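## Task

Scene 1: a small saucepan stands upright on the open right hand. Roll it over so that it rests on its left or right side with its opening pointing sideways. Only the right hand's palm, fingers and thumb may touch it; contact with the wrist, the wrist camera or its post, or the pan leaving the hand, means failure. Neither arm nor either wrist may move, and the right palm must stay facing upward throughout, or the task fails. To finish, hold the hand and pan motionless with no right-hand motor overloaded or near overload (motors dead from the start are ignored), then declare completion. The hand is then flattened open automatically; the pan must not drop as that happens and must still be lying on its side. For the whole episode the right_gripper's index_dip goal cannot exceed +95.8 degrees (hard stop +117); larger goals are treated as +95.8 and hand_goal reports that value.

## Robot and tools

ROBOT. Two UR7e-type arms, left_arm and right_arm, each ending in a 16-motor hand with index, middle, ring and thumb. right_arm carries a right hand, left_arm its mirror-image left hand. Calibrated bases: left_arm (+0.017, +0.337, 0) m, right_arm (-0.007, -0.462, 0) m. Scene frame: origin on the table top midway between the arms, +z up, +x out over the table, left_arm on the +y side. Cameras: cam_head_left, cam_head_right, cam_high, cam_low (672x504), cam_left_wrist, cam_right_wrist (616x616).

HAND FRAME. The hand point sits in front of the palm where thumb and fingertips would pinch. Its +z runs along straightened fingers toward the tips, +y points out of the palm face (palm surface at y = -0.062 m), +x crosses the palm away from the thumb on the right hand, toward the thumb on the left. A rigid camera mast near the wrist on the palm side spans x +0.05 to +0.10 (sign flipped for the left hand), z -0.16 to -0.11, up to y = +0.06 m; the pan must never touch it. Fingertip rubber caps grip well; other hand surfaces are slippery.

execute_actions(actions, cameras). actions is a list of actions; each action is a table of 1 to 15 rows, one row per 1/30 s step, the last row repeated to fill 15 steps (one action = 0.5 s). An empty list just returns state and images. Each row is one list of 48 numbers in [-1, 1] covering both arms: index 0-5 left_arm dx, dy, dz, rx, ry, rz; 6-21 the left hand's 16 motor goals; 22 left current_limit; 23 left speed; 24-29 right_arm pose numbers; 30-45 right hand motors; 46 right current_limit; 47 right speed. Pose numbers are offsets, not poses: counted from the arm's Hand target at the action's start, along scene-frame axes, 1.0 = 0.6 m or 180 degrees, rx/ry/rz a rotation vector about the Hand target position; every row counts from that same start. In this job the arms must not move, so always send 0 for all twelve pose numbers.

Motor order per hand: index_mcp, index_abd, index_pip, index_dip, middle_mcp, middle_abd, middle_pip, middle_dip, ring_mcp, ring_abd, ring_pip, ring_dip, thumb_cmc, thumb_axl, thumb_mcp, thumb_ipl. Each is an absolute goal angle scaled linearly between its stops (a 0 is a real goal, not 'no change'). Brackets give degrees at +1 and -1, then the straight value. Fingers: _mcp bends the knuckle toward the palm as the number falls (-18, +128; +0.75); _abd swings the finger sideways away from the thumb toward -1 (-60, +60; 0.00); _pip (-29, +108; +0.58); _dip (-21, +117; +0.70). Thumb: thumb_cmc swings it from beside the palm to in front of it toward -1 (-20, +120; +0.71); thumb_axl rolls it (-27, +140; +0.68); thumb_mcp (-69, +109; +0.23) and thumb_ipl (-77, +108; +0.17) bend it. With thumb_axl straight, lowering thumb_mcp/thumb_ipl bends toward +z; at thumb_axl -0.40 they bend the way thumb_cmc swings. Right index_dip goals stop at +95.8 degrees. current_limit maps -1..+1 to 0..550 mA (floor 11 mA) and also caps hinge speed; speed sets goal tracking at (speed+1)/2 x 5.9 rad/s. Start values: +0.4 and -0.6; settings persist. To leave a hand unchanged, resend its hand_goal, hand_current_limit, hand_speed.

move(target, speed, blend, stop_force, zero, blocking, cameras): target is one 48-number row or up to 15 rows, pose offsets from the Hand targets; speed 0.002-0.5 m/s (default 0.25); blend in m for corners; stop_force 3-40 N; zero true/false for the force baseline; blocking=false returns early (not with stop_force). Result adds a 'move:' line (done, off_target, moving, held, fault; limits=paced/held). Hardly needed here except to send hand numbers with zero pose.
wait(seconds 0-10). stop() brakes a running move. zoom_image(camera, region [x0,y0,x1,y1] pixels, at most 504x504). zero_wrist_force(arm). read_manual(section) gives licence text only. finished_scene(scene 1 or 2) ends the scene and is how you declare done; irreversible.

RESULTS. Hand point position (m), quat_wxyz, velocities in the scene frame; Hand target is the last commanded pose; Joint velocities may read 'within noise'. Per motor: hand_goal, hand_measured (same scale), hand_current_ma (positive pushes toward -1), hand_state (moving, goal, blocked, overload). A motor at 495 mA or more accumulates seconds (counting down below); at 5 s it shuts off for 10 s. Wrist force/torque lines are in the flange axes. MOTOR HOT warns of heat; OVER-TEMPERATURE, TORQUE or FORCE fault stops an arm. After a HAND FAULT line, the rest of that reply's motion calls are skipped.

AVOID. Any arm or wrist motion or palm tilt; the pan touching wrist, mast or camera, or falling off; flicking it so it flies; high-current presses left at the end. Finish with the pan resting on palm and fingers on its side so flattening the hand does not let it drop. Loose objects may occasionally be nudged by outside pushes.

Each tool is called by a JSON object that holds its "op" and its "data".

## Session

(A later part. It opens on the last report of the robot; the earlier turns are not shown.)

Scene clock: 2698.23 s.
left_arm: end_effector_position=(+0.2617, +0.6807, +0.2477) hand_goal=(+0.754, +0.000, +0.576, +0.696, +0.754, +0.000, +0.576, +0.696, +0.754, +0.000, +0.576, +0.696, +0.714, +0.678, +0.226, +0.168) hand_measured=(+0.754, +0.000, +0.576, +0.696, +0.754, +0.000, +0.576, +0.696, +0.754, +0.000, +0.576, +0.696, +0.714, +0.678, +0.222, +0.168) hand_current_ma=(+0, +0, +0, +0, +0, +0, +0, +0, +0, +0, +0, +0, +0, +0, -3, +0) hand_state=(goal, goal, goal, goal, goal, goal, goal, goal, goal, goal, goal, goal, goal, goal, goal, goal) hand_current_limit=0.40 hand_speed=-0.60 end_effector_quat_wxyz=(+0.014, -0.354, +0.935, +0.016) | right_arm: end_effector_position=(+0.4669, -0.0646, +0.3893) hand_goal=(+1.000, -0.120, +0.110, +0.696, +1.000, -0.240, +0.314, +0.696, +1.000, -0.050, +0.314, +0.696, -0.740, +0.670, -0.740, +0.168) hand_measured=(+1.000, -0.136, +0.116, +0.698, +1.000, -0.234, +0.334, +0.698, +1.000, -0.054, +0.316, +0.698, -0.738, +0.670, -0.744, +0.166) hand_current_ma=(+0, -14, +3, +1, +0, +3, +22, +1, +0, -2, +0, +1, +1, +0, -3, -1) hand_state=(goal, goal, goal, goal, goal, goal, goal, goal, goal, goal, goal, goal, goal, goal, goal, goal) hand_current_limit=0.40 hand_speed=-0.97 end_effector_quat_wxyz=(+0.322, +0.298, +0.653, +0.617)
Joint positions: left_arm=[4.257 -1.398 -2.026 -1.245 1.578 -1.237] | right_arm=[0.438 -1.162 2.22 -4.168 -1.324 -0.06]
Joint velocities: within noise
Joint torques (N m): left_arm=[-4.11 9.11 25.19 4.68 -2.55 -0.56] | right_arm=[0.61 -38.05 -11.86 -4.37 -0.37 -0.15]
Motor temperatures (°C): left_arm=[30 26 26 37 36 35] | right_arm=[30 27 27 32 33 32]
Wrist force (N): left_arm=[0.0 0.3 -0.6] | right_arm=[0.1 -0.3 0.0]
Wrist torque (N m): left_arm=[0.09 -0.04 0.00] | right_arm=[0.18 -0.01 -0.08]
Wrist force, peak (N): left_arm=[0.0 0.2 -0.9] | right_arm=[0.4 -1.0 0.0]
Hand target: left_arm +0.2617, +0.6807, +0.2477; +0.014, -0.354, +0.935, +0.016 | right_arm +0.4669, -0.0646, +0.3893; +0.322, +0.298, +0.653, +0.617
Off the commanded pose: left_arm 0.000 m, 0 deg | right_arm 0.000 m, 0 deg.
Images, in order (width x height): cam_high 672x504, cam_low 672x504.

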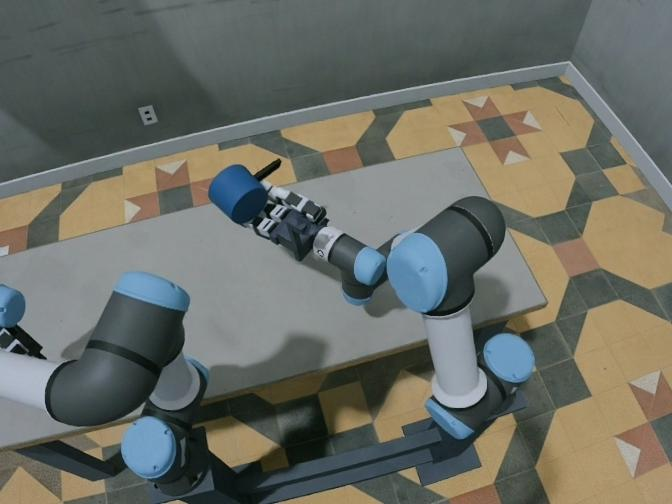

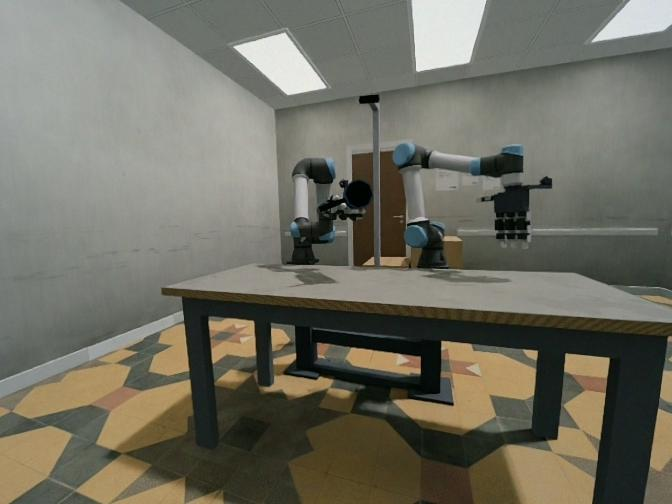

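{"op": "execute_actions", "data": {"actions": [[[0,0,0,0,0,0,0.754,0,0.576,0.696,0.754,0,0.576,0.696,0.754,0,0.576,0.696,0.714,0.678,0.226,0.168,0.4,-0.6,0,0,0,0,0,0,1.0,-0.12,0.12,0.696,1.0,-0.24,0.334,0.696,1.0,-0.05,0.29,0.696,-0.74,0.67,-0.74,0.168,0.4,-0.97]],[[0,0,0,0,0,0,0.754,0,0.576,0.696,0.754,0,0.576,0.696,0.754,0,0.576,0.696,0.714,0.678,0.226,0.168,0.4,-0.6,0,0,0,0,0,0,1.0,-0.12,0.13,0.696,1.0,-0.22,0.334,0.696,1.0,-0.05,0.29,0.696,-0.74,0.67,-0.74,0.168,0.4,-0.97]],[[0,0,0,0,0,0,0.754,0,0.576,0.696,0.754,0,0.576,0.696,0.754,0,0.576,0.696,0.714,0.678,0.226,0.168,0.4,-0.6,0,0,0,0,0,0,1.0,-0.12,0.13,0.696,1.0,-0.20,0.334,0.696,1.0,-0.05,0.29,0.696,-0.74,0.67,-0.74,0.168,0.4,-0.97]]], "cameras": ["cam_low"]}}

{"op": "zoom_image", "data": {"camera": "cam_low", "region": [305, 160, 375, 230]}}

Scene clock: 2739.37 s.
left_arm: end_effector_position=(+0.2617, +0.6807, +0.2477) hand_goal=(+0.754, +0.000, +0.576, +0.696, +0.754, +0.000, +0.576, +0.696, +0.754, +0.000, +0.576, +0.696, +0.714, +0.678, +0.226, +0.168) hand_measured=(+0.754, +0.000, +0.576, +0.696, +0.754, +0.000, +0.576, +0.696, +0.754, +0.000, +0.576, +0.696, +0.714, +0.678, +0.222, +0.168) hand_current_ma=(+0, +0, +0, +0, +0, +0, +0, +0, +0, +0, +0, +0, +0, +0, -3, +0) hand_state=(goal, goal, goal, goal, goal, goal, goal, goal, goal, goal, goal, goal, goal, goal, goal, goal) hand_current_limit=0.40 hand_speed=-0.60 end_effector_quat_wxyz=(+0.014, -0.354, +0.935, +0.016) | right_arm: end_effector_position=(+0.4669, -0.0646, +0.3893) hand_goal=(+1.000, -0.120, +0.130, +0.696, +1.000, -0.200, +0.334, +0.696, +1.000, -0.050, +0.290, +0.696, -0.740, +0.670, -0.740, +0.168) hand_measured=(+1.000, -0.130, +0.134, +0.698, +1.000, -0.204, +0.340, +0.698, +1.000, -0.054, +0.310, +0.698, -0.738, +0.670, -0.744, +0.166) hand_current_ma=(+0, -7, +3, +1, +0, -1, +4, +1, +0, -1, +24, +1, +1, +0, -3, -1) hand_state=(goal, goal, goal, goal, goal, goal, goal, goal, goal, goal, blocked, goal, goal, goal, goal, goal) hand_current_limit=0.40 hand_speed=-0.97 end_effector_quat_wxyz=(+0.322, +0.298, +0.653, +0.617)
Joint positions: left_arm=[4.257 -1.398 -2.026 -1.245 1.578 -1.237] | right_arm=[0.438 -1.162 2.22 -4.168 -1.324 -0.06]
Joint velocities: within noise
Joint torques (N m): left_arm=[-3.44 9.11 25.65 4.68 -2.62 -0.3] | right_arm=[-0.26 -38.07 -11.23 -4.39 -0.11 -0.06]
Motor temperatures (°C): left_arm=[30 25 26 37 36 35] | right_arm=[30 27 27 32 33 32]
Wrist force (N): left_arm=[-0.1 0.1 -0.5] | right_arm=[-0.2 -0.5 0.1]
Wrist torque (N m): left_arm=[0.06 -0.02 -0.01] | right_arm=[0.14 0.04 -0.11]
Wrist force, peak (N): left_arm=[-0.3 0.4 -1.0] | right_arm=[-0.1 -1.0 -0.3]
Hand target: left_arm +0.2617, +0.6807, +0.2477; +0.014, -0.354, +0.935, +0.016 | right_arm +0.4669, -0.0646, +0.3893; +0.322, +0.298, +0.653, +0.617
Off the commanded pose: left_arm 0.000 m, 0 deg | right_arm 0.000 m, 0 deg.
Images, in order (width x height): cam_low 672x504.

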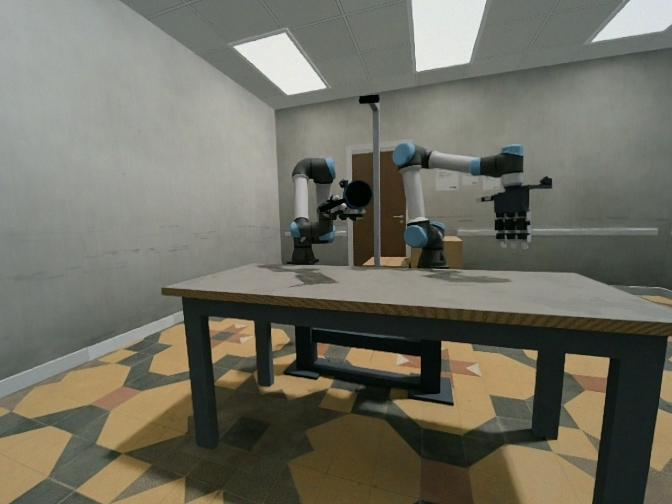

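Scaled by 7.200 from the camera's 672x504 image, which has a finer 960x720 frame.

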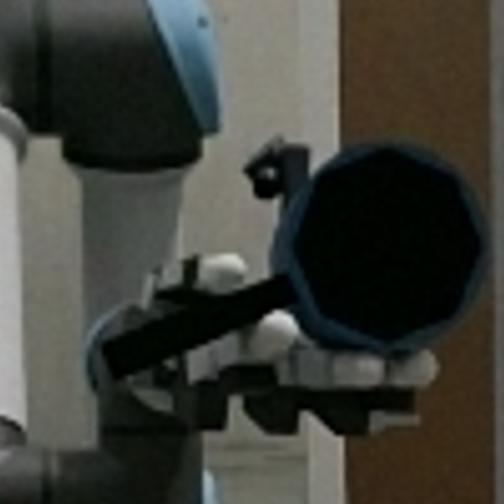

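{"op": "execute_actions", "data": {"actions": [[[0,0,0,0,0,0,0.754,0,0.576,0.696,0.754,0,0.576,0.696,0.754,0,0.576,0.696,0.714,0.678,0.226,0.168,0.4,-0.6,0,0,0,0,0,0,1.0,-0.12,0.13,0.696,1.0,-0.18,0.34,0.696,1.0,-0.05,0.29,0.696,-0.74,0.67,-0.74,0.168,0.4,-0.97]],[[0,0,0,0,0,0,0.754,0,0.576,0.696,0.754,0,0.576,0.696,0.754,0,0.576,0.696,0.714,0.678,0.226,0.168,0.4,-0.6,0,0,0,0,0,0,1.0,-0.12,0.13,0.696,1.0,-0.16,0.34,0.696,1.0,-0.05,0.29,0.696,-0.74,0.67,-0.74,0.168,0.4,-0.97]],[[0,0,0,0,0,0,0.754,0,0.576,0.696,0.754,0,0.576,0.696,0.754,0,0.576,0.696,0.714,0.678,0.226,0.168,0.4,-0.6,0,0,0,0,0,0,1.0,-0.12,0.13,0.696,1.0,-0.14,0.34,0.696,1.0,-0.05,0.29,0.696,-0.74,0.67,-0.74,0.168,0.4,-0.97]]], "cameras": ["cam_low", "cam_right_wrist"]}}

{"op": "zoom_image", "data": {"camera": "cam_low", "region": [305, 160, 375, 230]}}

{"op": "zoom_image", "data": {"camera": "cam_right_wrist", "region": [190, 140, 410, 360]}}

Scene clock: 2755.07 s.
left_arm: end_effector_position=(+0.2617, +0.6807, +0.2477) hand_goal=(+0.754, +0.000, +0.576, +0.696, +0.754, +0.000, +0.576, +0.696, +0.754, +0.000, +0.576, +0.696, +0.714, +0.678, +0.226, +0.168) hand_measured=(+0.754, +0.000, +0.576, +0.696, +0.754, +0.000, +0.576, +0.696, +0.754, +0.000, +0.576, +0.696, +0.714, +0.678, +0.222, +0.168) hand_current_ma=(+0, +0, +0, +0, +0, +0, +0, +0, +0, +0, +0, +0, +0, +0, -3, +0) hand_state=(goal, goal, goal, goal, goal, goal, goal, goal, goal, goal, goal, goal, goal, goal, goal, goal) hand_current_limit=0.40 hand_speed=-0.60 end_effector_quat_wxyz=(+0.014, -0.354, +0.935, +0.016) | right_arm: end_effector_position=(+0.4669, -0.0646, +0.3893) hand_goal=(+1.000, -0.120, +0.130, +0.696, +1.000, -0.140, +0.340, +0.696, +1.000, -0.050, +0.290, +0.696, -0.740, +0.670, -0.740, +0.168) hand_measured=(+1.000, -0.130, +0.134, +0.698, +1.000, -0.144, +0.340, +0.698, +1.000, -0.054, +0.310, +0.698, -0.738, +0.670, -0.744, +0.166) hand_current_ma=(+0, -7, +3, +1, +0, -1, +0, +1, +0, -1, +24, +1, +1, +0, -3, -1) hand_state=(goal, goal, goal, goal, goal, goal, goal, goal, goal, goal, blocked, goal, goal, goal, goal, goal) hand_current_limit=0.40 hand_speed=-0.97 end_effector_quat_wxyz=(+0.322, +0.298, +0.653, +0.617)
Joint positions: left_arm=[4.257 -1.398 -2.026 -1.245 1.578 -1.237] | right_arm=[0.438 -1.162 2.22 -4.168 -1.324 -0.06]
Joint velocities: within noise
Joint torques (N m): left_arm=[-4.14 9.64 25.3 4.64 -2.56 -0.35] | right_arm=[0.78 -37.9 -11.25 -4.61 -0.13 -0.34]
Motor temperatures (°C): left_arm=[30 25 26 37 36 35] | right_arm=[30 27 27 32 33 32]
Wrist force (N): left_arm=[-0.2 0.5 -0.5] | right_arm=[0.1 -0.2 0.2]
Wrist torque (N m): left_arm=[0.11 -0.01 -0.02] | right_arm=[0.17 -0.02 -0.07]
Wrist force, peak (N): left_arm=[0.1 0.5 -0.8] | right_arm=[0.1 -1.0 -0.1]
Hand target: left_arm +0.2617, +0.6807, +0.2477; +0.014, -0.354, +0.935, +0.016 | right_arm +0.4669, -0.0646, +0.3893; +0.322, +0.298, +0.653, +0.617
Off the commanded pose: left_arm 0.000 m, 0 deg | right_arm 0.000 m, 0 deg.
Images, in order (width x height): cam_low 672x504, cam_right_wrist 616x616.

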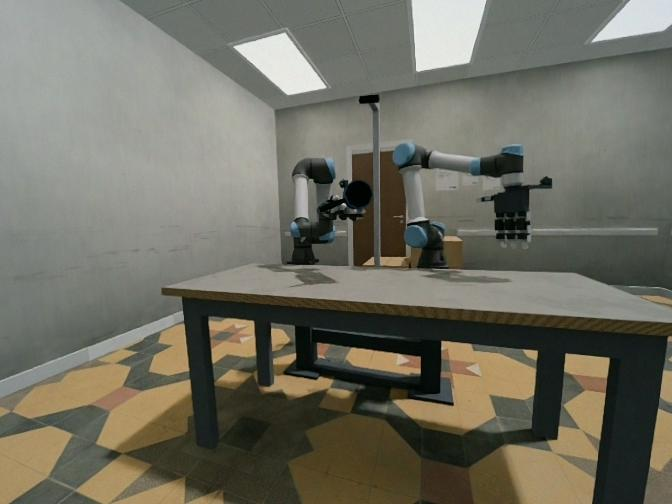

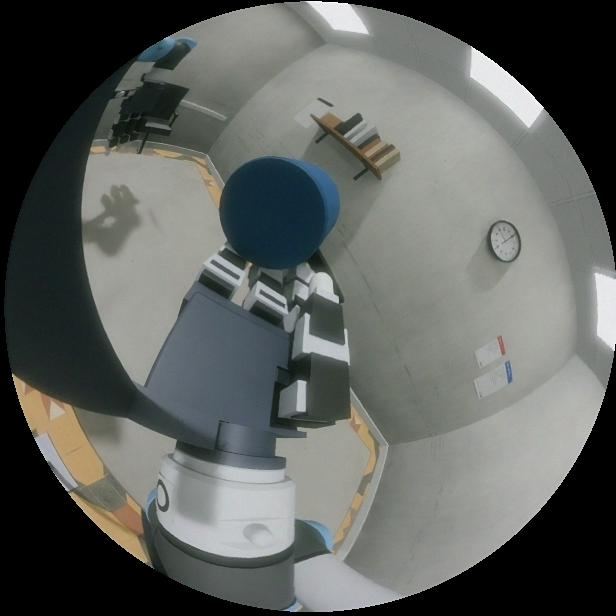

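Scaled by 7.200 from the camera's 672x504 image, which has a finer 960x720 frame.

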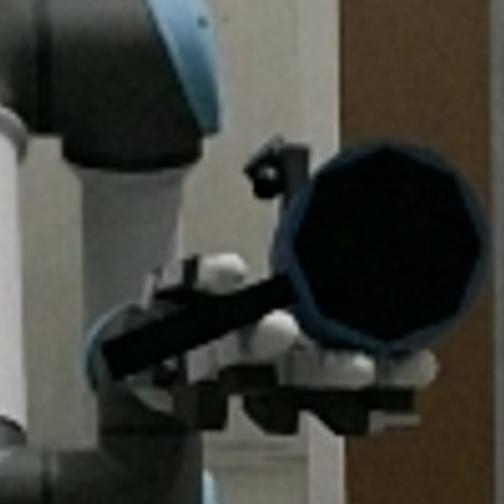

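Scaled by 2.291 from the camera's 616x616 image, which has a finer 880x880 frame.

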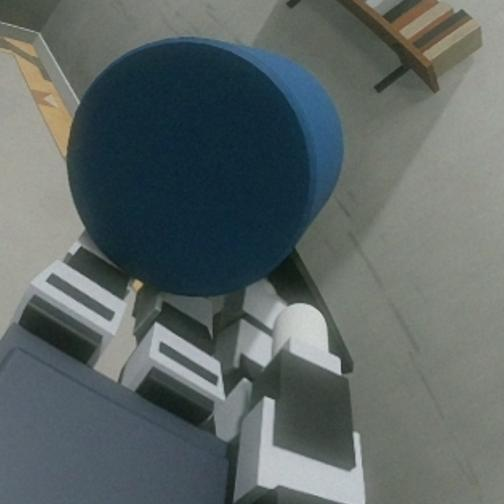

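{"op": "execute_actions", "data": {"actions": [[[0,0,0,0,0,0,0.754,0,0.576,0.696,0.754,0,0.576,0.696,0.754,0,0.576,0.696,0.714,0.678,0.226,0.168,0.4,-0.6,0,0,0,0,0,0,1.0,-0.10,0.13,0.696,1.0,-0.12,0.34,0.696,1.0,-0.05,0.29,0.696,-0.74,0.67,-0.74,0.168,0.4,-0.97]],[[0,0,0,0,0,0,0.754,0,0.576,0.696,0.754,0,0.576,0.696,0.754,0,0.576,0.696,0.714,0.678,0.226,0.168,0.4,-0.6,0,0,0,0,0,0,1.0,-0.08,0.14,0.696,1.0,-0.10,0.34,0.696,1.0,-0.05,0.29,0.696,-0.74,0.67,-0.74,0.168,0.4,-0.97]],[[0,0,0,0,0,0,0.754,0,0.576,0.696,0.754,0,0.576,0.696,0.754,0,0.576,0.696,0.714,0.678,0.226,0.168,0.4,-0.6,0,0,0,0,0,0,1.0,-0.06,0.15,0.696,1.0,-0.08,0.34,0.696,1.0,-0.05,0.29,0.696,-0.74,0.67,-0.74,0.168,0.4,-0.97]]], "cameras": ["cam_low"]}}

{"op": "zoom_image", "data": {"camera": "cam_low", "region": [305, 160, 375, 230]}}

Scene clock: 2769.63 s.
left_arm: end_effector_position=(+0.2617, +0.6807, +0.2477) hand_goal=(+0.754, +0.000, +0.576, +0.696, +0.754, +0.000, +0.576, +0.696, +0.754, +0.000, +0.576, +0.696, +0.714, +0.678, +0.226, +0.168) hand_measured=(+0.754, +0.000, +0.576, +0.696, +0.754, +0.000, +0.576, +0.696, +0.754, +0.000, +0.576, +0.696, +0.714, +0.678, +0.222, +0.168) hand_current_ma=(+0, +0, +0, +0, +0, +0, +0, +0, +0, +0, +0, +0, +0, +0, -3, +0) hand_state=(goal, goal, goal, goal, goal, goal, goal, goal, goal, goal, goal, goal, goal, goal, goal, goal) hand_current_limit=0.40 hand_speed=-0.60 end_effector_quat_wxyz=(+0.014, -0.354, +0.935, +0.016) | right_arm: end_effector_position=(+0.4669, -0.0646, +0.3893) hand_goal=(+1.000, -0.060, +0.150, +0.696, +1.000, -0.080, +0.340, +0.696, +1.000, -0.050, +0.290, +0.696, -0.740, +0.670, -0.740, +0.168) hand_measured=(+1.000, -0.076, +0.154, +0.698, +1.000, -0.084, +0.340, +0.698, +1.000, -0.052, +0.310, +0.698, -0.738, +0.670, -0.744, +0.166) hand_current_ma=(+0, -14, +3, +1, +0, -1, +0, +1, +0, +0, +24, +1, +1, +0, -3, -1) hand_state=(goal, goal, goal, goal, goal, goal, goal, goal, goal, goal, blocked, goal, goal, goal, goal, goal) hand_current_limit=0.40 hand_speed=-0.97 end_effector_quat_wxyz=(+0.322, +0.298, +0.653, +0.617)
Joint positions: left_arm=[4.257 -1.398 -2.026 -1.245 1.578 -1.237] | right_arm=[0.438 -1.162 2.22 -4.168 -1.324 -0.06]
Joint velocities: within noise
Joint torques (N m): left_arm=[-4.18 9.11 24.32 4.76 -2.41 -0.45] | right_arm=[1.07 -37.23 -12.14 -4.41 0.01 -0.32]
Motor temperatures (°C): left_arm=[30 25 26 37 36 35] | right_arm=[30 27 27 32 33 32]
Wrist force (N): left_arm=[-0.1 0.3 -0.5] | right_arm=[0.3 -0.4 0.0]
Wrist torque (N m): left_arm=[0.07 -0.03 -0.01] | right_arm=[0.15 -0.03 -0.06]
Wrist force, peak (N): left_arm=[0.1 0.5 -0.9] | right_arm=[0.3 -0.8 0.5]
Hand target: left_arm +0.2617, +0.6807, +0.2477; +0.014, -0.354, +0.935, +0.016 | right_arm +0.4669, -0.0646, +0.3893; +0.322, +0.298, +0.653, +0.617
Off the commanded pose: left_arm 0.000 m, 0 deg | right_arm 0.000 m, 0 deg.
Images, in order (width x height): cam_low 672x504.

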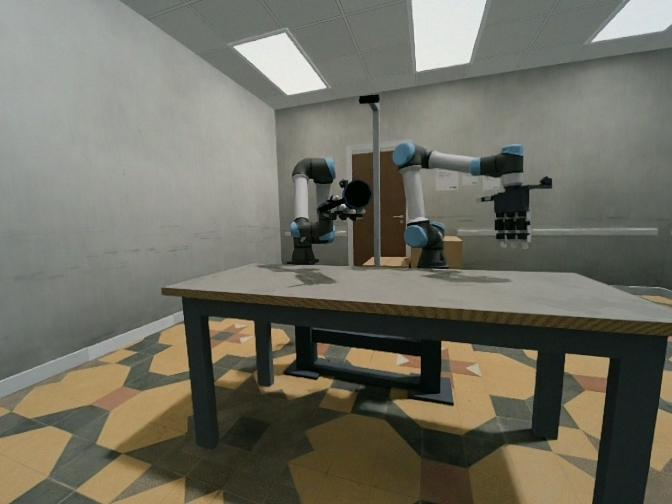

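Scaled by 7.200 from the camera's 672x504 image, which has a finer 960x720 frame.

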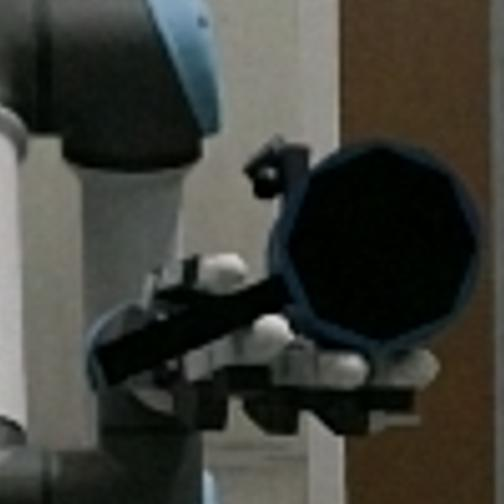

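{"op": "execute_actions", "data": {"actions": [[[0,0,0,0,0,0,0.754,0,0.576,0.696,0.754,0,0.576,0.696,0.754,0,0.576,0.696,0.714,0.678,0.226,0.168,0.4,-0.6,0,0,0,0,0,0,1.0,-0.04,0.15,0.696,1.0,-0.06,0.34,0.696,1.0,-0.04,0.29,0.696,-0.74,0.67,-0.74,0.168,0.4,-0.97]],[[0,0,0,0,0,0,0.754,0,0.576,0.696,0.754,0,0.576,0.696,0.754,0,0.576,0.696,0.714,0.678,0.226,0.168,0.4,-0.6,0,0,0,0,0,0,1.0,-0.02,0.15,0.696,1.0,-0.04,0.34,0.696,1.0,-0.02,0.29,0.696,-0.74,0.67,-0.74,0.168,0.4,-0.97]],[[0,0,0,0,0,0,0.754,0,0.576,0.696,0.754,0,0.576,0.696,0.754,0,0.576,0.696,0.714,0.678,0.226,0.168,0.4,-0.6,0,0,0,0,0,0,1.0,0.0,0.15,0.696,1.0,-0.02,0.34,0.696,1.0,0.0,0.29,0.696,-0.74,0.67,-0.74,0.168,0.4,-0.97]]], "cameras": ["cam_low", "cam_high"]}}

{"op": "zoom_image", "data": {"camera": "cam_low", "region": [305, 160, 375, 230]}}

{"op": "zoom_image", "data": {"camera": "cam_high", "region": [210, 130, 340, 270]}}

Scene clock: 2779.67 s.
left_arm: end_effector_position=(+0.2617, +0.6807, +0.2477) hand_goal=(+0.754, +0.000, +0.576, +0.696, +0.754, +0.000, +0.576, +0.696, +0.754, +0.000, +0.576, +0.696, +0.714, +0.678, +0.226, +0.168) hand_measured=(+0.754, +0.000, +0.576, +0.696, +0.754, +0.000, +0.576, +0.696, +0.754, +0.000, +0.576, +0.696, +0.714, +0.678, +0.222, +0.168) hand_current_ma=(+0, +0, +0, +0, +0, +0, +0, +0, +0, +0, +0, +0, +0, +0, -3, +0) hand_state=(goal, goal, goal, goal, goal, goal, goal, goal, goal, goal, goal, goal, goal, goal, goal, goal) hand_current_limit=0.40 hand_speed=-0.60 end_effector_quat_wxyz=(+0.014, -0.354, +0.935, +0.016) | right_arm: end_effector_position=(+0.4669, -0.0646, +0.3893) hand_goal=(+1.000, +0.000, +0.150, +0.696, +1.000, -0.020, +0.340, +0.696, +1.000, +0.000, +0.290, +0.696, -0.740, +0.670, -0.740, +0.168) hand_measured=(+1.000, -0.018, +0.156, +0.698, +1.000, -0.024, +0.340, +0.698, +1.000, -0.004, +0.310, +0.698, -0.738, +0.670, -0.744, +0.166) hand_current_ma=(+0, -15, +3, +1, +0, -2, +0, +1, +0, -1, +24, +1, +1, +0, -3, -1) hand_state=(goal, goal, goal, goal, goal, goal, goal, goal, goal, goal, blocked, goal, goal, goal, goal, goal) hand_current_limit=0.40 hand_speed=-0.97 end_effector_quat_wxyz=(+0.322, +0.298, +0.653, +0.617)
Joint positions: left_arm=[4.257 -1.398 -2.026 -1.245 1.578 -1.237] | right_arm=[0.438 -1.162 2.22 -4.168 -1.324 -0.06]
Joint velocities: within noise
Joint torques (N m): left_arm=[-4.39 9.24 24.93 4.84 -2.74 -0.28] | right_arm=[0.21 -37.88 -11.88 -4.35 -0.01 -0.53]
Motor temperatures (°C): left_arm=[30 25 26 37 36 35] | right_arm=[30 27 27 32 33 32]
Wrist force (N): left_arm=[0.0 0.2 -0.6] | right_arm=[0.2 -0.6 0.1]
Wrist torque (N m): left_arm=[0.08 -0.04 0.00] | right_arm=[0.12 -0.02 -0.06]
Wrist force, peak (N): left_arm=[-0.1 0.3 -0.9] | right_arm=[0.2 -1.1 0.0]
Hand target: left_arm +0.2617, +0.6807, +0.2477; +0.014, -0.354, +0.935, +0.016 | right_arm +0.4669, -0.0646, +0.3893; +0.322, +0.298, +0.653, +0.617
Off the commanded pose: left_arm 0.000 m, 0 deg | right_arm 0.000 m, 0 deg.
Images, in order (width x height): cam_high 672x504, cam_low 672x504.

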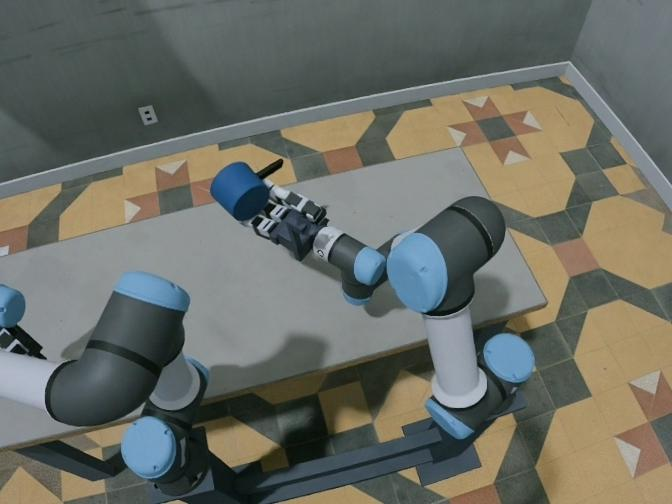

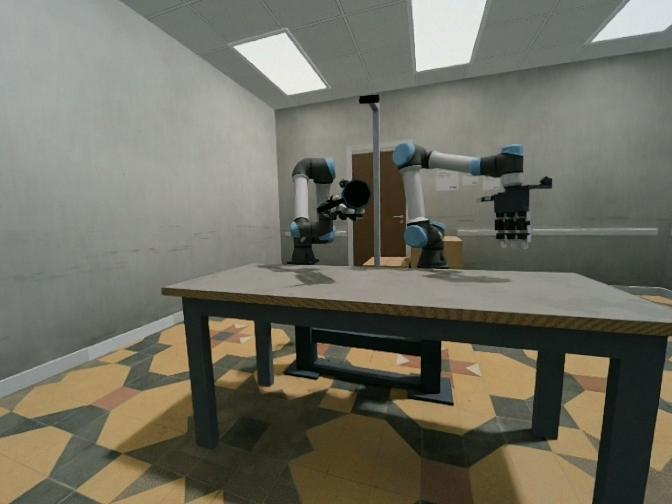

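Scaled by 7.200 from the camera's 672x504 image, which has a finer 960x720 frame.

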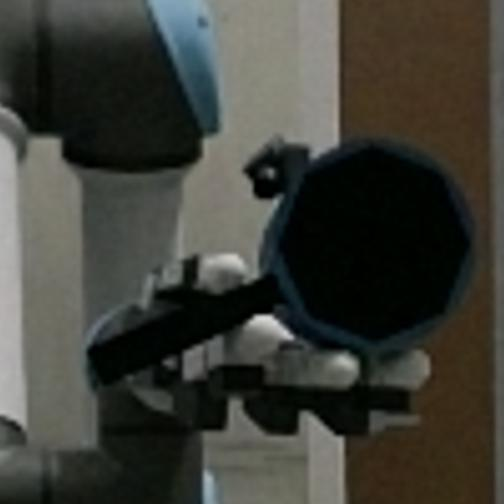

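Scaled by 3.600 from the camera's 672x504 image, which has a finer 960x720 frame.

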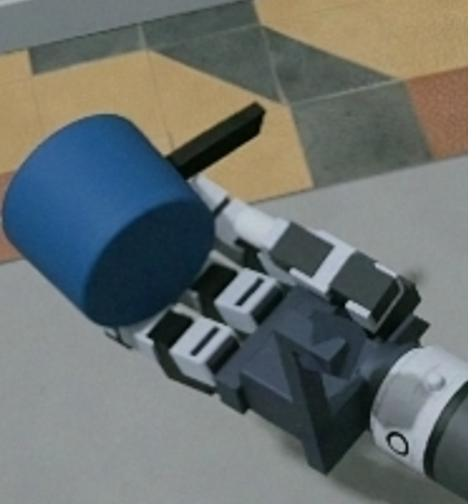

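{"op": "execute_actions", "data": {"actions": [[[0,0,0,0,0,0,0.754,0,0.576,0.696,0.754,0,0.576,0.696,0.754,0,0.576,0.696,0.714,0.678,0.226,0.168,0.4,-0.6,0,0,0,0,0,0,1.0,0.0,0.17,0.696,1.0,0.0,0.33,0.696,1.0,0.0,0.31,0.696,-0.74,0.67,-0.74,0.168,0.4,-0.97]],[[0,0,0,0,0,0,0.754,0,0.576,0.696,0.754,0,0.576,0.696,0.754,0,0.576,0.696,0.714,0.678,0.226,0.168,0.4,-0.6,0,0,0,0,0,0,1.0,0.0,0.19,0.696,1.0,0.0,0.32,0.696,1.0,0.0,0.31,0.696,-0.74,0.67,-0.74,0.168,0.4,-0.97]],[[0,0,0,0,0,0,0.754,0,0.576,0.696,0.754,0,0.576,0.696,0.754,0,0.576,0.696,0.714,0.678,0.226,0.168,0.4,-0.6,0,0,0,0,0,0,1.0,0.0,0.20,0.696,1.0,0.0,0.31,0.696,1.0,0.0,0.31,0.696,-0.74,0.67,-0.74,0.168,0.4,-0.97]]], "cameras": ["cam_low"]}}

{"op": "zoom_image", "data": {"camera": "cam_low", "region": [305, 160, 375, 230]}}

Scene clock: 2795.90 s.
left_arm: end_effector_position=(+0.2617, +0.6807, +0.2477) hand_goal=(+0.754, +0.000, +0.576, +0.696, +0.754, +0.000, +0.576, +0.696, +0.754, +0.000, +0.576, +0.696, +0.714, +0.678, +0.226, +0.168) hand_measured=(+0.754, +0.000, +0.576, +0.696, +0.754, +0.000, +0.576, +0.696, +0.754, +0.000, +0.576, +0.696, +0.714, +0.678, +0.222, +0.168) hand_current_ma=(+0, +0, +0, +0, +0, +0, +0, +0, +0, +0, +0, +0, +0, +0, -3, +0) hand_state=(goal, goal, goal, goal, goal, goal, goal, goal, goal, goal, goal, goal, goal, goal, goal, goal) hand_current_limit=0.40 hand_speed=-0.60 end_effector_quat_wxyz=(+0.014, -0.354, +0.935, +0.016) | right_arm: end_effector_position=(+0.4669, -0.0646, +0.3893) hand_goal=(+1.000, +0.000, +0.200, +0.696, +1.000, +0.000, +0.310, +0.696, +1.000, +0.000, +0.310, +0.696, -0.740, +0.670, -0.740, +0.168) hand_measured=(+1.000, -0.012, +0.204, +0.698, +1.000, -0.004, +0.324, +0.698, +1.000, -0.004, +0.322, +0.698, -0.738, +0.670, -0.744, +0.166) hand_current_ma=(+0, -9, +3, +1, +0, -1, +13, +1, +0, -1, +10, +1, +1, +0, -3, -1) hand_state=(goal, goal, goal, goal, goal, goal, goal, goal, goal, goal, goal, goal, goal, goal, goal, goal) hand_current_limit=0.40 hand_speed=-0.97 end_effector_quat_wxyz=(+0.322, +0.298, +0.653, +0.617)
Joint positions: left_arm=[4.257 -1.398 -2.026 -1.245 1.578 -1.237] | right_arm=[0.438 -1.162 2.22 -4.168 -1.324 -0.06]
Joint velocities: within noise
Joint torques (N m): left_arm=[-3.93 9.86 25.58 4.7 -2.62 -0.39] | right_arm=[0.37 -37.27 -12.15 -4.48 0.28 -0.42]
Motor temperatures (°C): left_arm=[30 25 26 37 36 35] | right_arm=[30 27 27 32 33 32]
Wrist force (N): left_arm=[-0.1 0.3 -0.5] | right_arm=[0.1 -0.4 0.1]
Wrist torque (N m): left_arm=[0.08 -0.01 -0.01] | right_arm=[0.15 0.00 -0.05]
Wrist force, peak (N): left_arm=[-0.1 0.4 -0.9] | right_arm=[0.3 -1.0 0.0]
Hand target: left_arm +0.2617, +0.6807, +0.2477; +0.014, -0.354, +0.935, +0.016 | right_arm +0.4669, -0.0646, +0.3893; +0.322, +0.298, +0.653, +0.617
Off the commanded pose: left_arm 0.000 m, 0 deg | right_arm 0.000 m, 0 deg.
Images, in order (width x height): cam_low 672x504.

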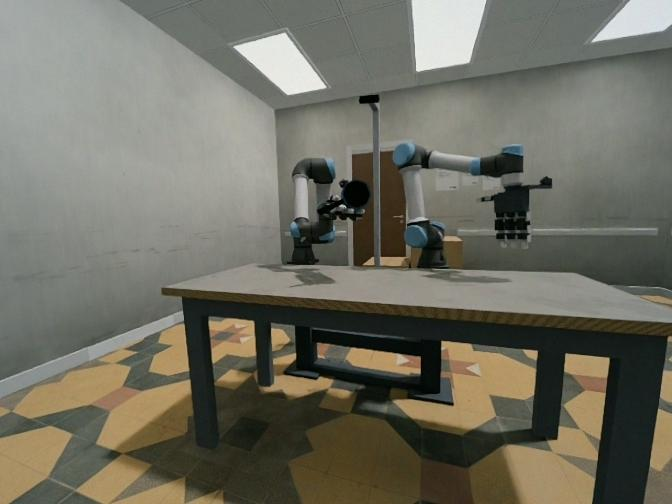

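Scaled by 7.200 from the camera's 672x504 image, which has a finer 960x720 frame.

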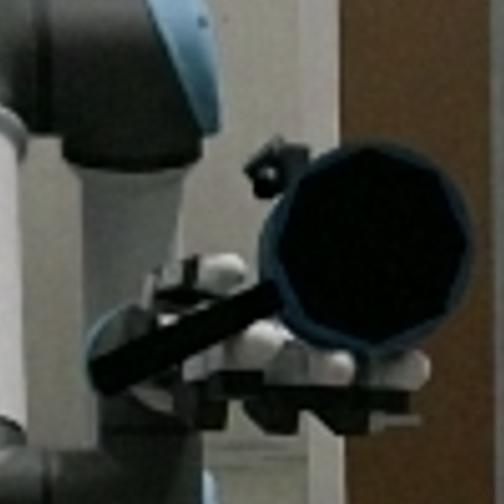

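{"op": "execute_actions", "data": {"actions": [[[0,0,0,0,0,0,0.754,0,0.576,0.696,0.754,0,0.576,0.696,0.754,0,0.576,0.696,0.714,0.678,0.226,0.168,0.4,-0.6,0,0,0,0,0,0,1.0,0.0,0.16,0.696,1.0,-0.04,0.33,0.696,1.0,0.0,0.29,0.696,-0.74,0.67,-0.74,0.168,0.4,-0.97]],[[0,0,0,0,0,0,0.754,0,0.576,0.696,0.754,0,0.576,0.696,0.754,0,0.576,0.696,0.714,0.678,0.226,0.168,0.4,-0.6,0,0,0,0,0,0,1.0,-0.04,0.11,0.696,1.0,-0.09,0.33,0.696,1.0,0.0,0.29,0.696,-0.74,0.67,-0.74,0.168,0.4,-0.97]],[[0,0,0,0,0,0,0.754,0,0.576,0.696,0.754,0,0.576,0.696,0.754,0,0.576,0.696,0.714,0.678,0.226,0.168,0.4,-0.6,0,0,0,0,0,0,1.0,-0.08,0.06,0.696,1.0,-0.14,0.33,0.696,1.0,0.0,0.29,0.696,-0.74,0.67,-0.74,0.168,0.4,-0.97]]], "cameras": ["cam_low"]}}

{"op": "zoom_image", "data": {"camera": "cam_low", "region": [305, 160, 375, 230]}}

Scene clock: 2866.03 s.
left_arm: end_effector_position=(+0.2617, +0.6807, +0.2477) hand_goal=(+0.754, +0.000, +0.576, +0.696, +0.754, +0.000, +0.576, +0.696, +0.754, +0.000, +0.576, +0.696, +0.714, +0.678, +0.226, +0.168) hand_measured=(+0.754, +0.000, +0.576, +0.696, +0.754, +0.000, +0.576, +0.696, +0.754, +0.000, +0.576, +0.696, +0.714, +0.678, +0.222, +0.168) hand_current_ma=(+0, +0, +0, +0, +0, +0, +0, +0, +0, +0, +0, +0, +0, +0, -3, +0) hand_state=(goal, goal, goal, goal, goal, goal, goal, goal, goal, goal, goal, goal, goal, goal, goal, goal) hand_current_limit=0.40 hand_speed=-0.60 end_effector_quat_wxyz=(+0.014, -0.354, +0.935, +0.016) | right_arm: end_effector_position=(+0.4669, -0.0646, +0.3893) hand_goal=(+1.000, -0.080, +0.060, +0.696, +1.000, -0.140, +0.330, +0.696, +1.000, +0.000, +0.290, +0.696, -0.740, +0.670, -0.740, +0.168) hand_measured=(+1.000, -0.080, +0.078, +0.698, +1.000, -0.136, +0.332, +0.698, +1.000, -0.004, +0.316, +0.698, -0.738, +0.670, -0.744, +0.166) hand_current_ma=(+0, +0, +18, +1, +0, +2, +1, +1, +0, -1, +35, +1, +1, +0, -3, -1) hand_state=(goal, goal, goal, goal, goal, goal, goal, goal, goal, goal, blocked, goal, goal, goal, goal, goal) hand_current_limit=0.40 hand_speed=-0.97 end_effector_quat_wxyz=(+0.322, +0.298, +0.653, +0.617)
Joint positions: left_arm=[4.257 -1.398 -2.026 -1.245 1.578 -1.237] | right_arm=[0.438 -1.162 2.22 -4.168 -1.324 -0.06]
Joint velocities: within noise
Joint torques (N m): left_arm=[-4.68 9.93 25.24 4.67 -2.51 -0.55] | right_arm=[2.54 -36.96 -11.22 -4.58 0.75 -0.36]
Motor temperatures (°C): left_arm=[30 25 26 37 36 34] | right_arm=[30 27 27 32 33 32]
Wrist force (N): left_arm=[-0.1 0.3 -0.5] | right_arm=[0.1 -0.5 0.1]
Wrist torque (N m): left_arm=[0.08 -0.01 -0.02] | right_arm=[0.14 0.00 -0.07]
Wrist force, peak (N): left_arm=[0.0 0.3 -1.0] | right_arm=[0.1 -1.2 -0.2]
Hand target: left_arm +0.2617, +0.6807, +0.2477; +0.014, -0.354, +0.935, +0.016 | right_arm +0.4669, -0.0646, +0.3893; +0.322, +0.298, +0.653, +0.617
Off the commanded pose: left_arm 0.000 m, 0 deg | right_arm 0.000 m, 0 deg.
Images, in order (width x height): cam_low 672x504.

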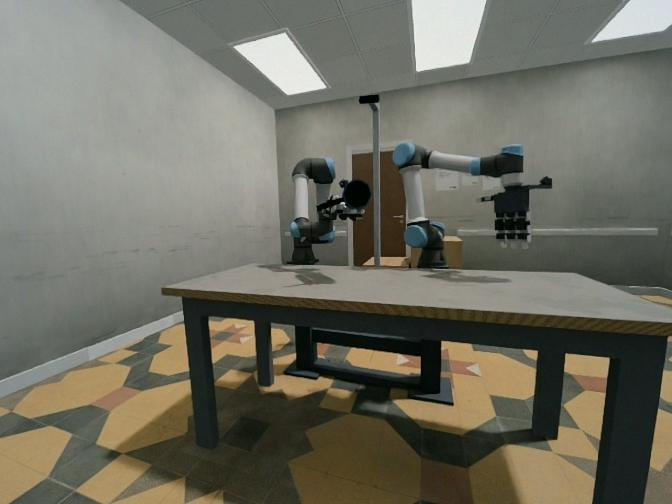

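Scaled by 7.200 from the camera's 672x504 image, which has a finer 960x720 frame.

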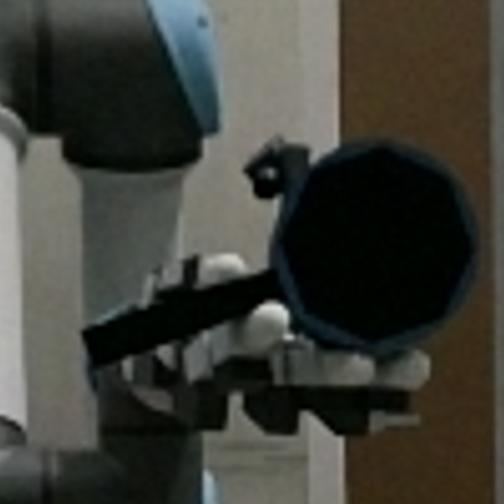

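{"op": "execute_actions", "data": {"actions": [[[0,0,0,0,0,0,0.754,0,0.576,0.696,0.754,0,0.576,0.696,0.754,0,0.576,0.696,0.714,0.678,0.226,0.168,0.4,-0.6,0,0,0,0,0,0,1.0,-0.12,0.04,0.696,1.0,-0.16,0.33,0.696,1.0,0.0,0.29,0.696,-0.74,0.67,-0.74,0.168,0.4,-0.97]],[[0,0,0,0,0,0,0.754,0,0.576,0.696,0.754,0,0.576,0.696,0.754,0,0.576,0.696,0.714,0.678,0.226,0.168,0.4,-0.6,0,0,0,0,0,0,1.0,-0.16,0.03,0.696,1.0,-0.18,0.33,0.696,1.0,0.0,0.29,0.696,-0.74,0.67,-0.74,0.168,0.4,-0.97]],[[0,0,0,0,0,0,0.754,0,0.576,0.696,0.754,0,0.576,0.696,0.754,0,0.576,0.696,0.714,0.678,0.226,0.168,0.4,-0.6,0,0,0,0,0,0,1.0,-0.20,0.03,0.696,1.0,-0.18,0.33,0.696,1.0,0.0,0.29,0.696,-0.74,0.67,-0.74,0.168,0.4,-0.97]]], "cameras": ["cam_low"]}}

{"op": "zoom_image", "data": {"camera": "cam_low", "region": [305, 160, 375, 230]}}

Scene clock: 2876.53 s.
left_arm: end_effector_position=(+0.2617, +0.6807, +0.2477) hand_goal=(+0.754, +0.000, +0.576, +0.696, +0.754, +0.000, +0.576, +0.696, +0.754, +0.000, +0.576, +0.696, +0.714, +0.678, +0.226, +0.168) hand_measured=(+0.754, +0.000, +0.576, +0.696, +0.754, +0.000, +0.576, +0.696, +0.754, +0.000, +0.576, +0.696, +0.714, +0.678, +0.222, +0.168) hand_current_ma=(+0, +0, +0, +0, +0, +0, +0, +0, +0, +0, +0, +0, +0, +0, -3, +0) hand_state=(goal, goal, goal, goal, goal, goal, goal, goal, goal, goal, goal, goal, goal, goal, goal, goal) hand_current_limit=0.40 hand_speed=-0.60 end_effector_quat_wxyz=(+0.014, -0.354, +0.935, +0.016) | right_arm: end_effector_position=(+0.4669, -0.0646, +0.3893) hand_goal=(+1.000, -0.200, +0.030, +0.696, +1.000, -0.180, +0.330, +0.696, +1.000, +0.000, +0.290, +0.696, -0.740, +0.670, -0.740, +0.168) hand_measured=(+1.000, -0.184, +0.046, +0.698, +1.000, -0.176, +0.334, +0.698, +1.000, -0.004, +0.314, +0.698, -0.738, +0.670, -0.744, +0.166) hand_current_ma=(+0, +13, +17, +1, +0, +1, +2, +1, +0, -1, +30, +1, +1, +0, -3, -1) hand_state=(goal, goal, goal, goal, goal, goal, goal, goal, goal, goal, blocked, goal, goal, goal, goal, goal) hand_current_limit=0.40 hand_speed=-0.97 end_effector_quat_wxyz=(+0.322, +0.298, +0.653, +0.617)
Joint positions: left_arm=[4.257 -1.398 -2.026 -1.245 1.578 -1.237] | right_arm=[0.438 -1.162 2.22 -4.168 -1.324 -0.06]
Joint velocities: within noise
Joint torques (N m): left_arm=[-5.26 10.34 24.98 4.59 -2.54 -0.38] | right_arm=[2.14 -36.94 -11.41 -4.5 0.68 -0.48]
Motor temperatures (°C): left_arm=[30 25 26 37 36 34] | right_arm=[30 27 27 32 33 32]
Wrist force (N): left_arm=[0.0 0.4 -0.6] | right_arm=[-0.1 -0.2 -0.2]
Wrist torque (N m): left_arm=[0.11 -0.03 -0.02] | right_arm=[0.20 0.02 -0.09]
Wrist force, peak (N): left_arm=[0.0 0.5 -0.8] | right_arm=[-0.1 -1.0 -0.1]
Hand target: left_arm +0.2617, +0.6807, +0.2477; +0.014, -0.354, +0.935, +0.016 | right_arm +0.4669, -0.0646, +0.3893; +0.322, +0.298, +0.653, +0.617
Off the commanded pose: left_arm 0.000 m, 0 deg | right_arm 0.000 m, 0 deg.
Images, in order (width x height): cam_low 672x504.

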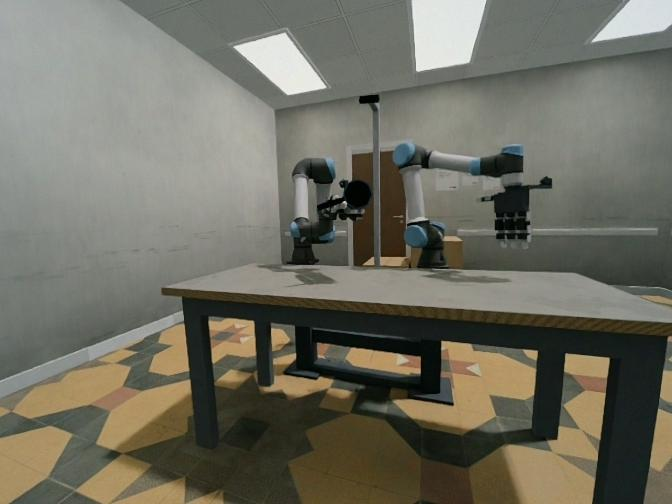

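Scaled by 7.200 from the camera's 672x504 image, which has a finer 960x720 frame.

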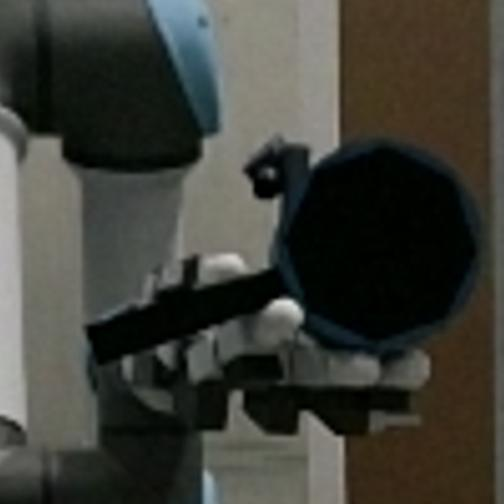

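{"op": "execute_actions", "data": {"actions": [[[0,0,0,0,0,0,0.754,0,0.576,0.696,0.754,0,0.576,0.696,0.754,0,0.576,0.696,0.714,0.678,0.226,0.168,0.4,-0.6,0,0,0,0,0,0,1.0,-0.24,0.02,0.696,1.0,-0.20,0.33,0.696,1.0,0.0,0.29,0.696,-0.74,0.67,-0.74,0.168,0.4,-0.97]],[[0,0,0,0,0,0,0.754,0,0.576,0.696,0.754,0,0.576,0.696,0.754,0,0.576,0.696,0.714,0.678,0.226,0.168,0.4,-0.6,0,0,0,0,0,0,1.0,-0.28,0.01,0.696,1.0,-0.20,0.33,0.696,1.0,0.0,0.29,0.696,-0.74,0.67,-0.74,0.168,0.4,-0.97]],[[0,0,0,0,0,0,0.754,0,0.576,0.696,0.754,0,0.576,0.696,0.754,0,0.576,0.696,0.714,0.678,0.226,0.168,0.4,-0.6,0,0,0,0,0,0,1.0,-0.32,0.01,0.696,1.0,-0.20,0.33,0.696,1.0,0.0,0.29,0.696,-0.74,0.67,-0.74,0.168,0.4,-0.97]]], "cameras": ["cam_low", "cam_high"]}}

{"op": "zoom_image", "data": {"camera": "cam_low", "region": [305, 160, 375, 230]}}

{"op": "zoom_image", "data": {"camera": "cam_high", "region": [210, 130, 340, 270]}}

Scene clock: 2887.67 s.
left_arm: end_effector_position=(+0.2617, +0.6807, +0.2477) hand_goal=(+0.754, +0.000, +0.576, +0.696, +0.754, +0.000, +0.576, +0.696, +0.754, +0.000, +0.576, +0.696, +0.714, +0.678, +0.226, +0.168) hand_measured=(+0.754, +0.000, +0.576, +0.696, +0.754, +0.000, +0.576, +0.696, +0.754, +0.000, +0.576, +0.696, +0.714, +0.678, +0.222, +0.168) hand_current_ma=(+0, +0, +0, +0, +0, +0, +0, +0, +0, +0, +0, +0, +0, +0, -3, +0) hand_state=(goal, goal, goal, goal, goal, goal, goal, goal, goal, goal, goal, goal, goal, goal, goal, goal) hand_current_limit=0.40 hand_speed=-0.60 end_effector_quat_wxyz=(+0.014, -0.354, +0.935, +0.016) | right_arm: end_effector_position=(+0.4669, -0.0646, +0.3893) hand_goal=(+1.000, -0.320, +0.010, +0.696, +1.000, -0.200, +0.330, +0.696, +1.000, +0.000, +0.290, +0.696, -0.740, +0.670, -0.740, +0.168) hand_measured=(+1.000, -0.290, +0.026, +0.698, +1.000, -0.196, +0.334, +0.698, +1.000, -0.008, +0.314, +0.698, -0.738, +0.670, -0.744, +0.166) hand_current_ma=(+0, +33, +16, +1, +0, +2, +2, +1, +0, -4, +29, +1, +1, +0, -3, -1) hand_state=(goal, blocked, goal, goal, goal, goal, goal, goal, goal, goal, blocked, goal, goal, goal, goal, goal) hand_current_limit=0.40 hand_speed=-0.97 end_effector_quat_wxyz=(+0.322, +0.298, +0.653, +0.617)
Joint positions: left_arm=[4.257 -1.398 -2.026 -1.245 1.578 -1.237] | right_arm=[0.438 -1.162 2.22 -4.168 -1.324 -0.06]
Joint velocities: within noise
Joint torques (N m): left_arm=[-3.89 10.76 25.12 4.64 -2.57 -0.46] | right_arm=[1.36 -36.82 -12.15 -4.57 0.9 -0.35]
Motor temperatures (°C): left_arm=[30 25 26 37 36 34] | right_arm=[30 27 27 32 33 32]
Wrist force (N): left_arm=[0.0 0.3 -0.5] | right_arm=[0.2 -0.4 -0.1]
Wrist torque (N m): left_arm=[0.09 -0.03 -0.01] | right_arm=[0.16 -0.02 -0.09]
Wrist force, peak (N): left_arm=[0.1 0.5 -0.8] | right_arm=[0.0 -1.0 0.2]
Hand target: left_arm +0.2617, +0.6807, +0.2477; +0.014, -0.354, +0.935, +0.016 | right_arm +0.4669, -0.0646, +0.3893; +0.322, +0.298, +0.653, +0.617
Off the commanded pose: left_arm 0.000 m, 0 deg | right_arm 0.000 m, 0 deg.
Images, in order (width x height): cam_high 672x504, cam_low 672x504.

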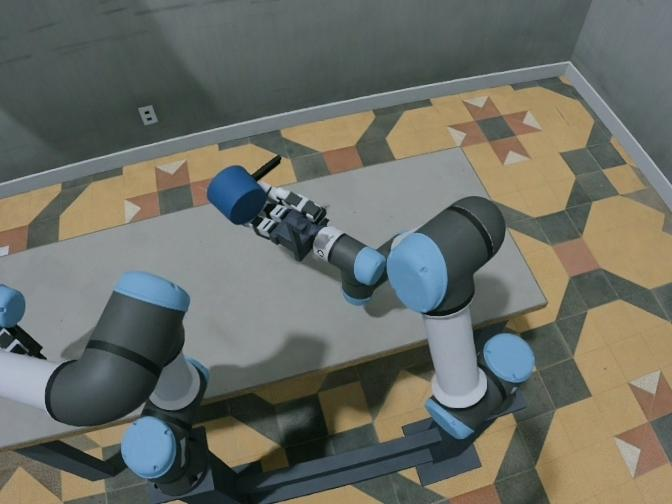

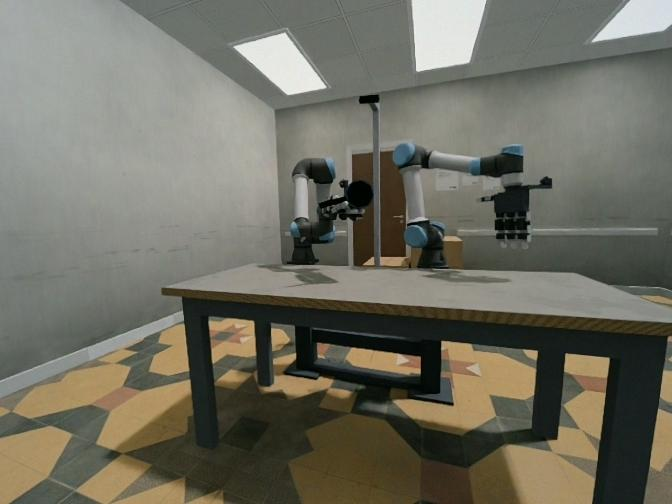

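Scaled by 7.200 from the camera's 672x504 image, which has a finer 960x720 frame.

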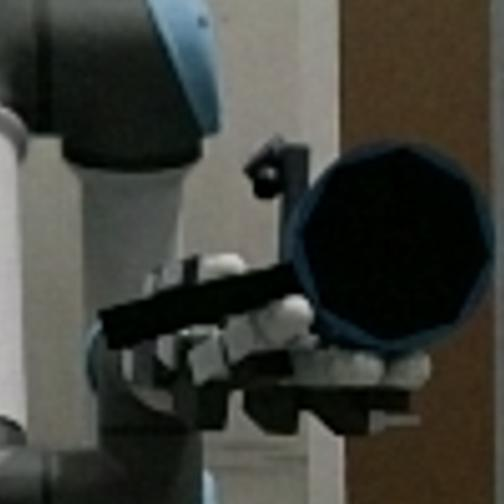

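Scaled by 3.600 from the camera's 672x504 image, which has a finer 960x720 frame.

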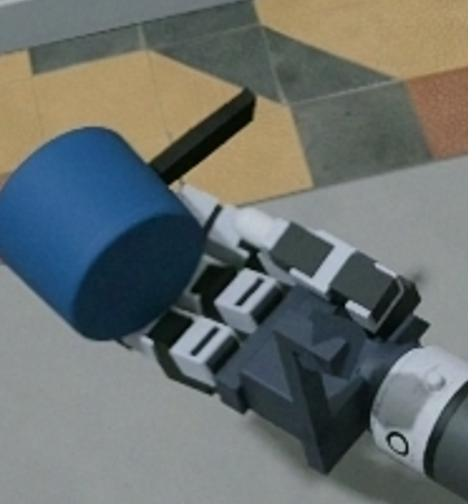

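{"op": "execute_actions", "data": {"actions": [[[0,0,0,0,0,0,0.754,0,0.576,0.696,0.754,0,0.576,0.696,0.754,0,0.576,0.696,0.714,0.678,0.226,0.168,0.4,-0.6,0,0,0,0,0,0,1.0,-0.36,0.01,0.696,1.0,-0.22,0.33,0.696,1.0,0.0,0.29,0.696,-0.74,0.67,-0.74,0.168,0.4,-0.97]],[[0,0,0,0,0,0,0.754,0,0.576,0.696,0.754,0,0.576,0.696,0.754,0,0.576,0.696,0.714,0.678,0.226,0.168,0.4,-0.6,0,0,0,0,0,0,1.0,-0.40,0.01,0.696,1.0,-0.22,0.33,0.696,1.0,0.0,0.29,0.696,-0.74,0.67,-0.74,0.168,0.4,-0.97]],[[0,0,0,0,0,0,0.754,0,0.576,0.696,0.754,0,0.576,0.696,0.754,0,0.576,0.696,0.714,0.678,0.226,0.168,0.4,-0.6,0,0,0,0,0,0,1.0,-0.42,0.01,0.696,1.0,-0.22,0.33,0.696,1.0,0.0,0.29,0.696,-0.74,0.67,-0.74,0.168,0.4,-0.97]]], "cameras": ["cam_low"]}}

{"op": "zoom_image", "data": {"camera": "cam_low", "region": [305, 160, 375, 230]}}

Scene clock: 2906.13 s.
left_arm: end_effector_position=(+0.2617, +0.6807, +0.2477) hand_goal=(+0.754, +0.000, +0.576, +0.696, +0.754, +0.000, +0.576, +0.696, +0.754, +0.000, +0.576, +0.696, +0.714, +0.678, +0.226, +0.168) hand_measured=(+0.754, +0.000, +0.576, +0.696, +0.754, +0.000, +0.576, +0.696, +0.754, +0.000, +0.576, +0.696, +0.714, +0.678, +0.222, +0.168) hand_current_ma=(+0, +0, +0, +0, +0, +0, +0, +0, +0, +0, +0, +0, +0, +0, -3, +0) hand_state=(goal, goal, goal, goal, goal, goal, goal, goal, goal, goal, goal, goal, goal, goal, goal, goal) hand_current_limit=0.40 hand_speed=-0.60 end_effector_quat_wxyz=(+0.014, -0.354, +0.935, +0.016) | right_arm: end_effector_position=(+0.4669, -0.0646, +0.3893) hand_goal=(+1.000, -0.420, +0.010, +0.696, +1.000, -0.220, +0.330, +0.696, +1.000, +0.000, +0.290, +0.696, -0.740, +0.670, -0.740, +0.168) hand_measured=(+1.000, -0.388, +0.026, +0.698, +1.000, -0.204, +0.334, +0.698, +1.000, -0.014, +0.314, +0.698, -0.738, +0.670, -0.744, +0.166) hand_current_ma=(+0, +39, +15, +1, +0, +14, +2, +1, +0, -10, +29, +1, +1, +0, -3, -1) hand_state=(goal, blocked, goal, goal, goal, goal, goal, goal, goal, goal, blocked, goal, goal, goal, goal, goal) hand_current_limit=0.40 hand_speed=-0.97 end_effector_quat_wxyz=(+0.322, +0.298, +0.653, +0.617)
Joint positions: left_arm=[4.257 -1.398 -2.026 -1.245 1.578 -1.237] | right_arm=[0.438 -1.162 2.22 -4.168 -1.324 -0.06]
Joint velocities: within noise
Joint torques (N m): left_arm=[-4.39 9.69 24.8 4.59 -2.56 -0.42] | right_arm=[1.83 -35.48 -12.02 -4.42 0.97 -0.3]
Motor temperatures (°C): left_arm=[30 25 26 37 36 34] | right_arm=[30 27 27 32 33 32]
Wrist force (N): left_arm=[0.2 0.6 -0.7] | right_arm=[0.2 -0.6 0.0]
Wrist torque (N m): left_arm=[0.14 -0.05 0.00] | right_arm=[0.15 -0.03 -0.10]
Wrist force, peak (N): left_arm=[-0.2 0.3 -0.9] | right_arm=[0.3 -1.0 -0.2]
Hand target: left_arm +0.2617, +0.6807, +0.2477; +0.014, -0.354, +0.935, +0.016 | right_arm +0.4669, -0.0646, +0.3893; +0.322, +0.298, +0.653, +0.617
Off the commanded pose: left_arm 0.000 m, 0 deg | right_arm 0.000 m, 0 deg.
Images, in order (width x height): cam_low 672x504.

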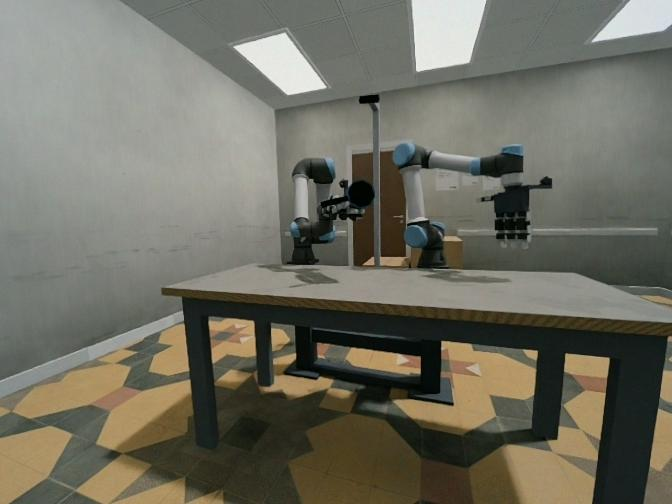

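Scaled by 7.200 from the camera's 672x504 image, which has a finer 960x720 frame.

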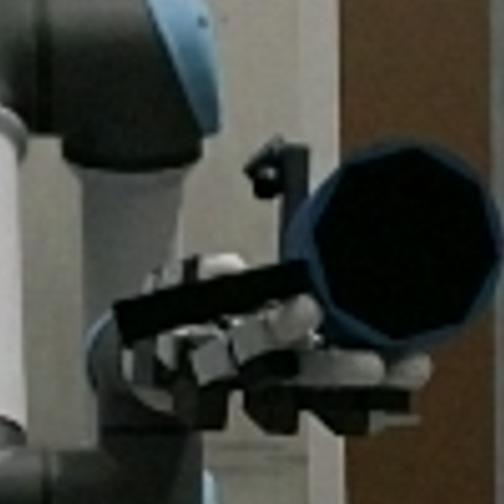

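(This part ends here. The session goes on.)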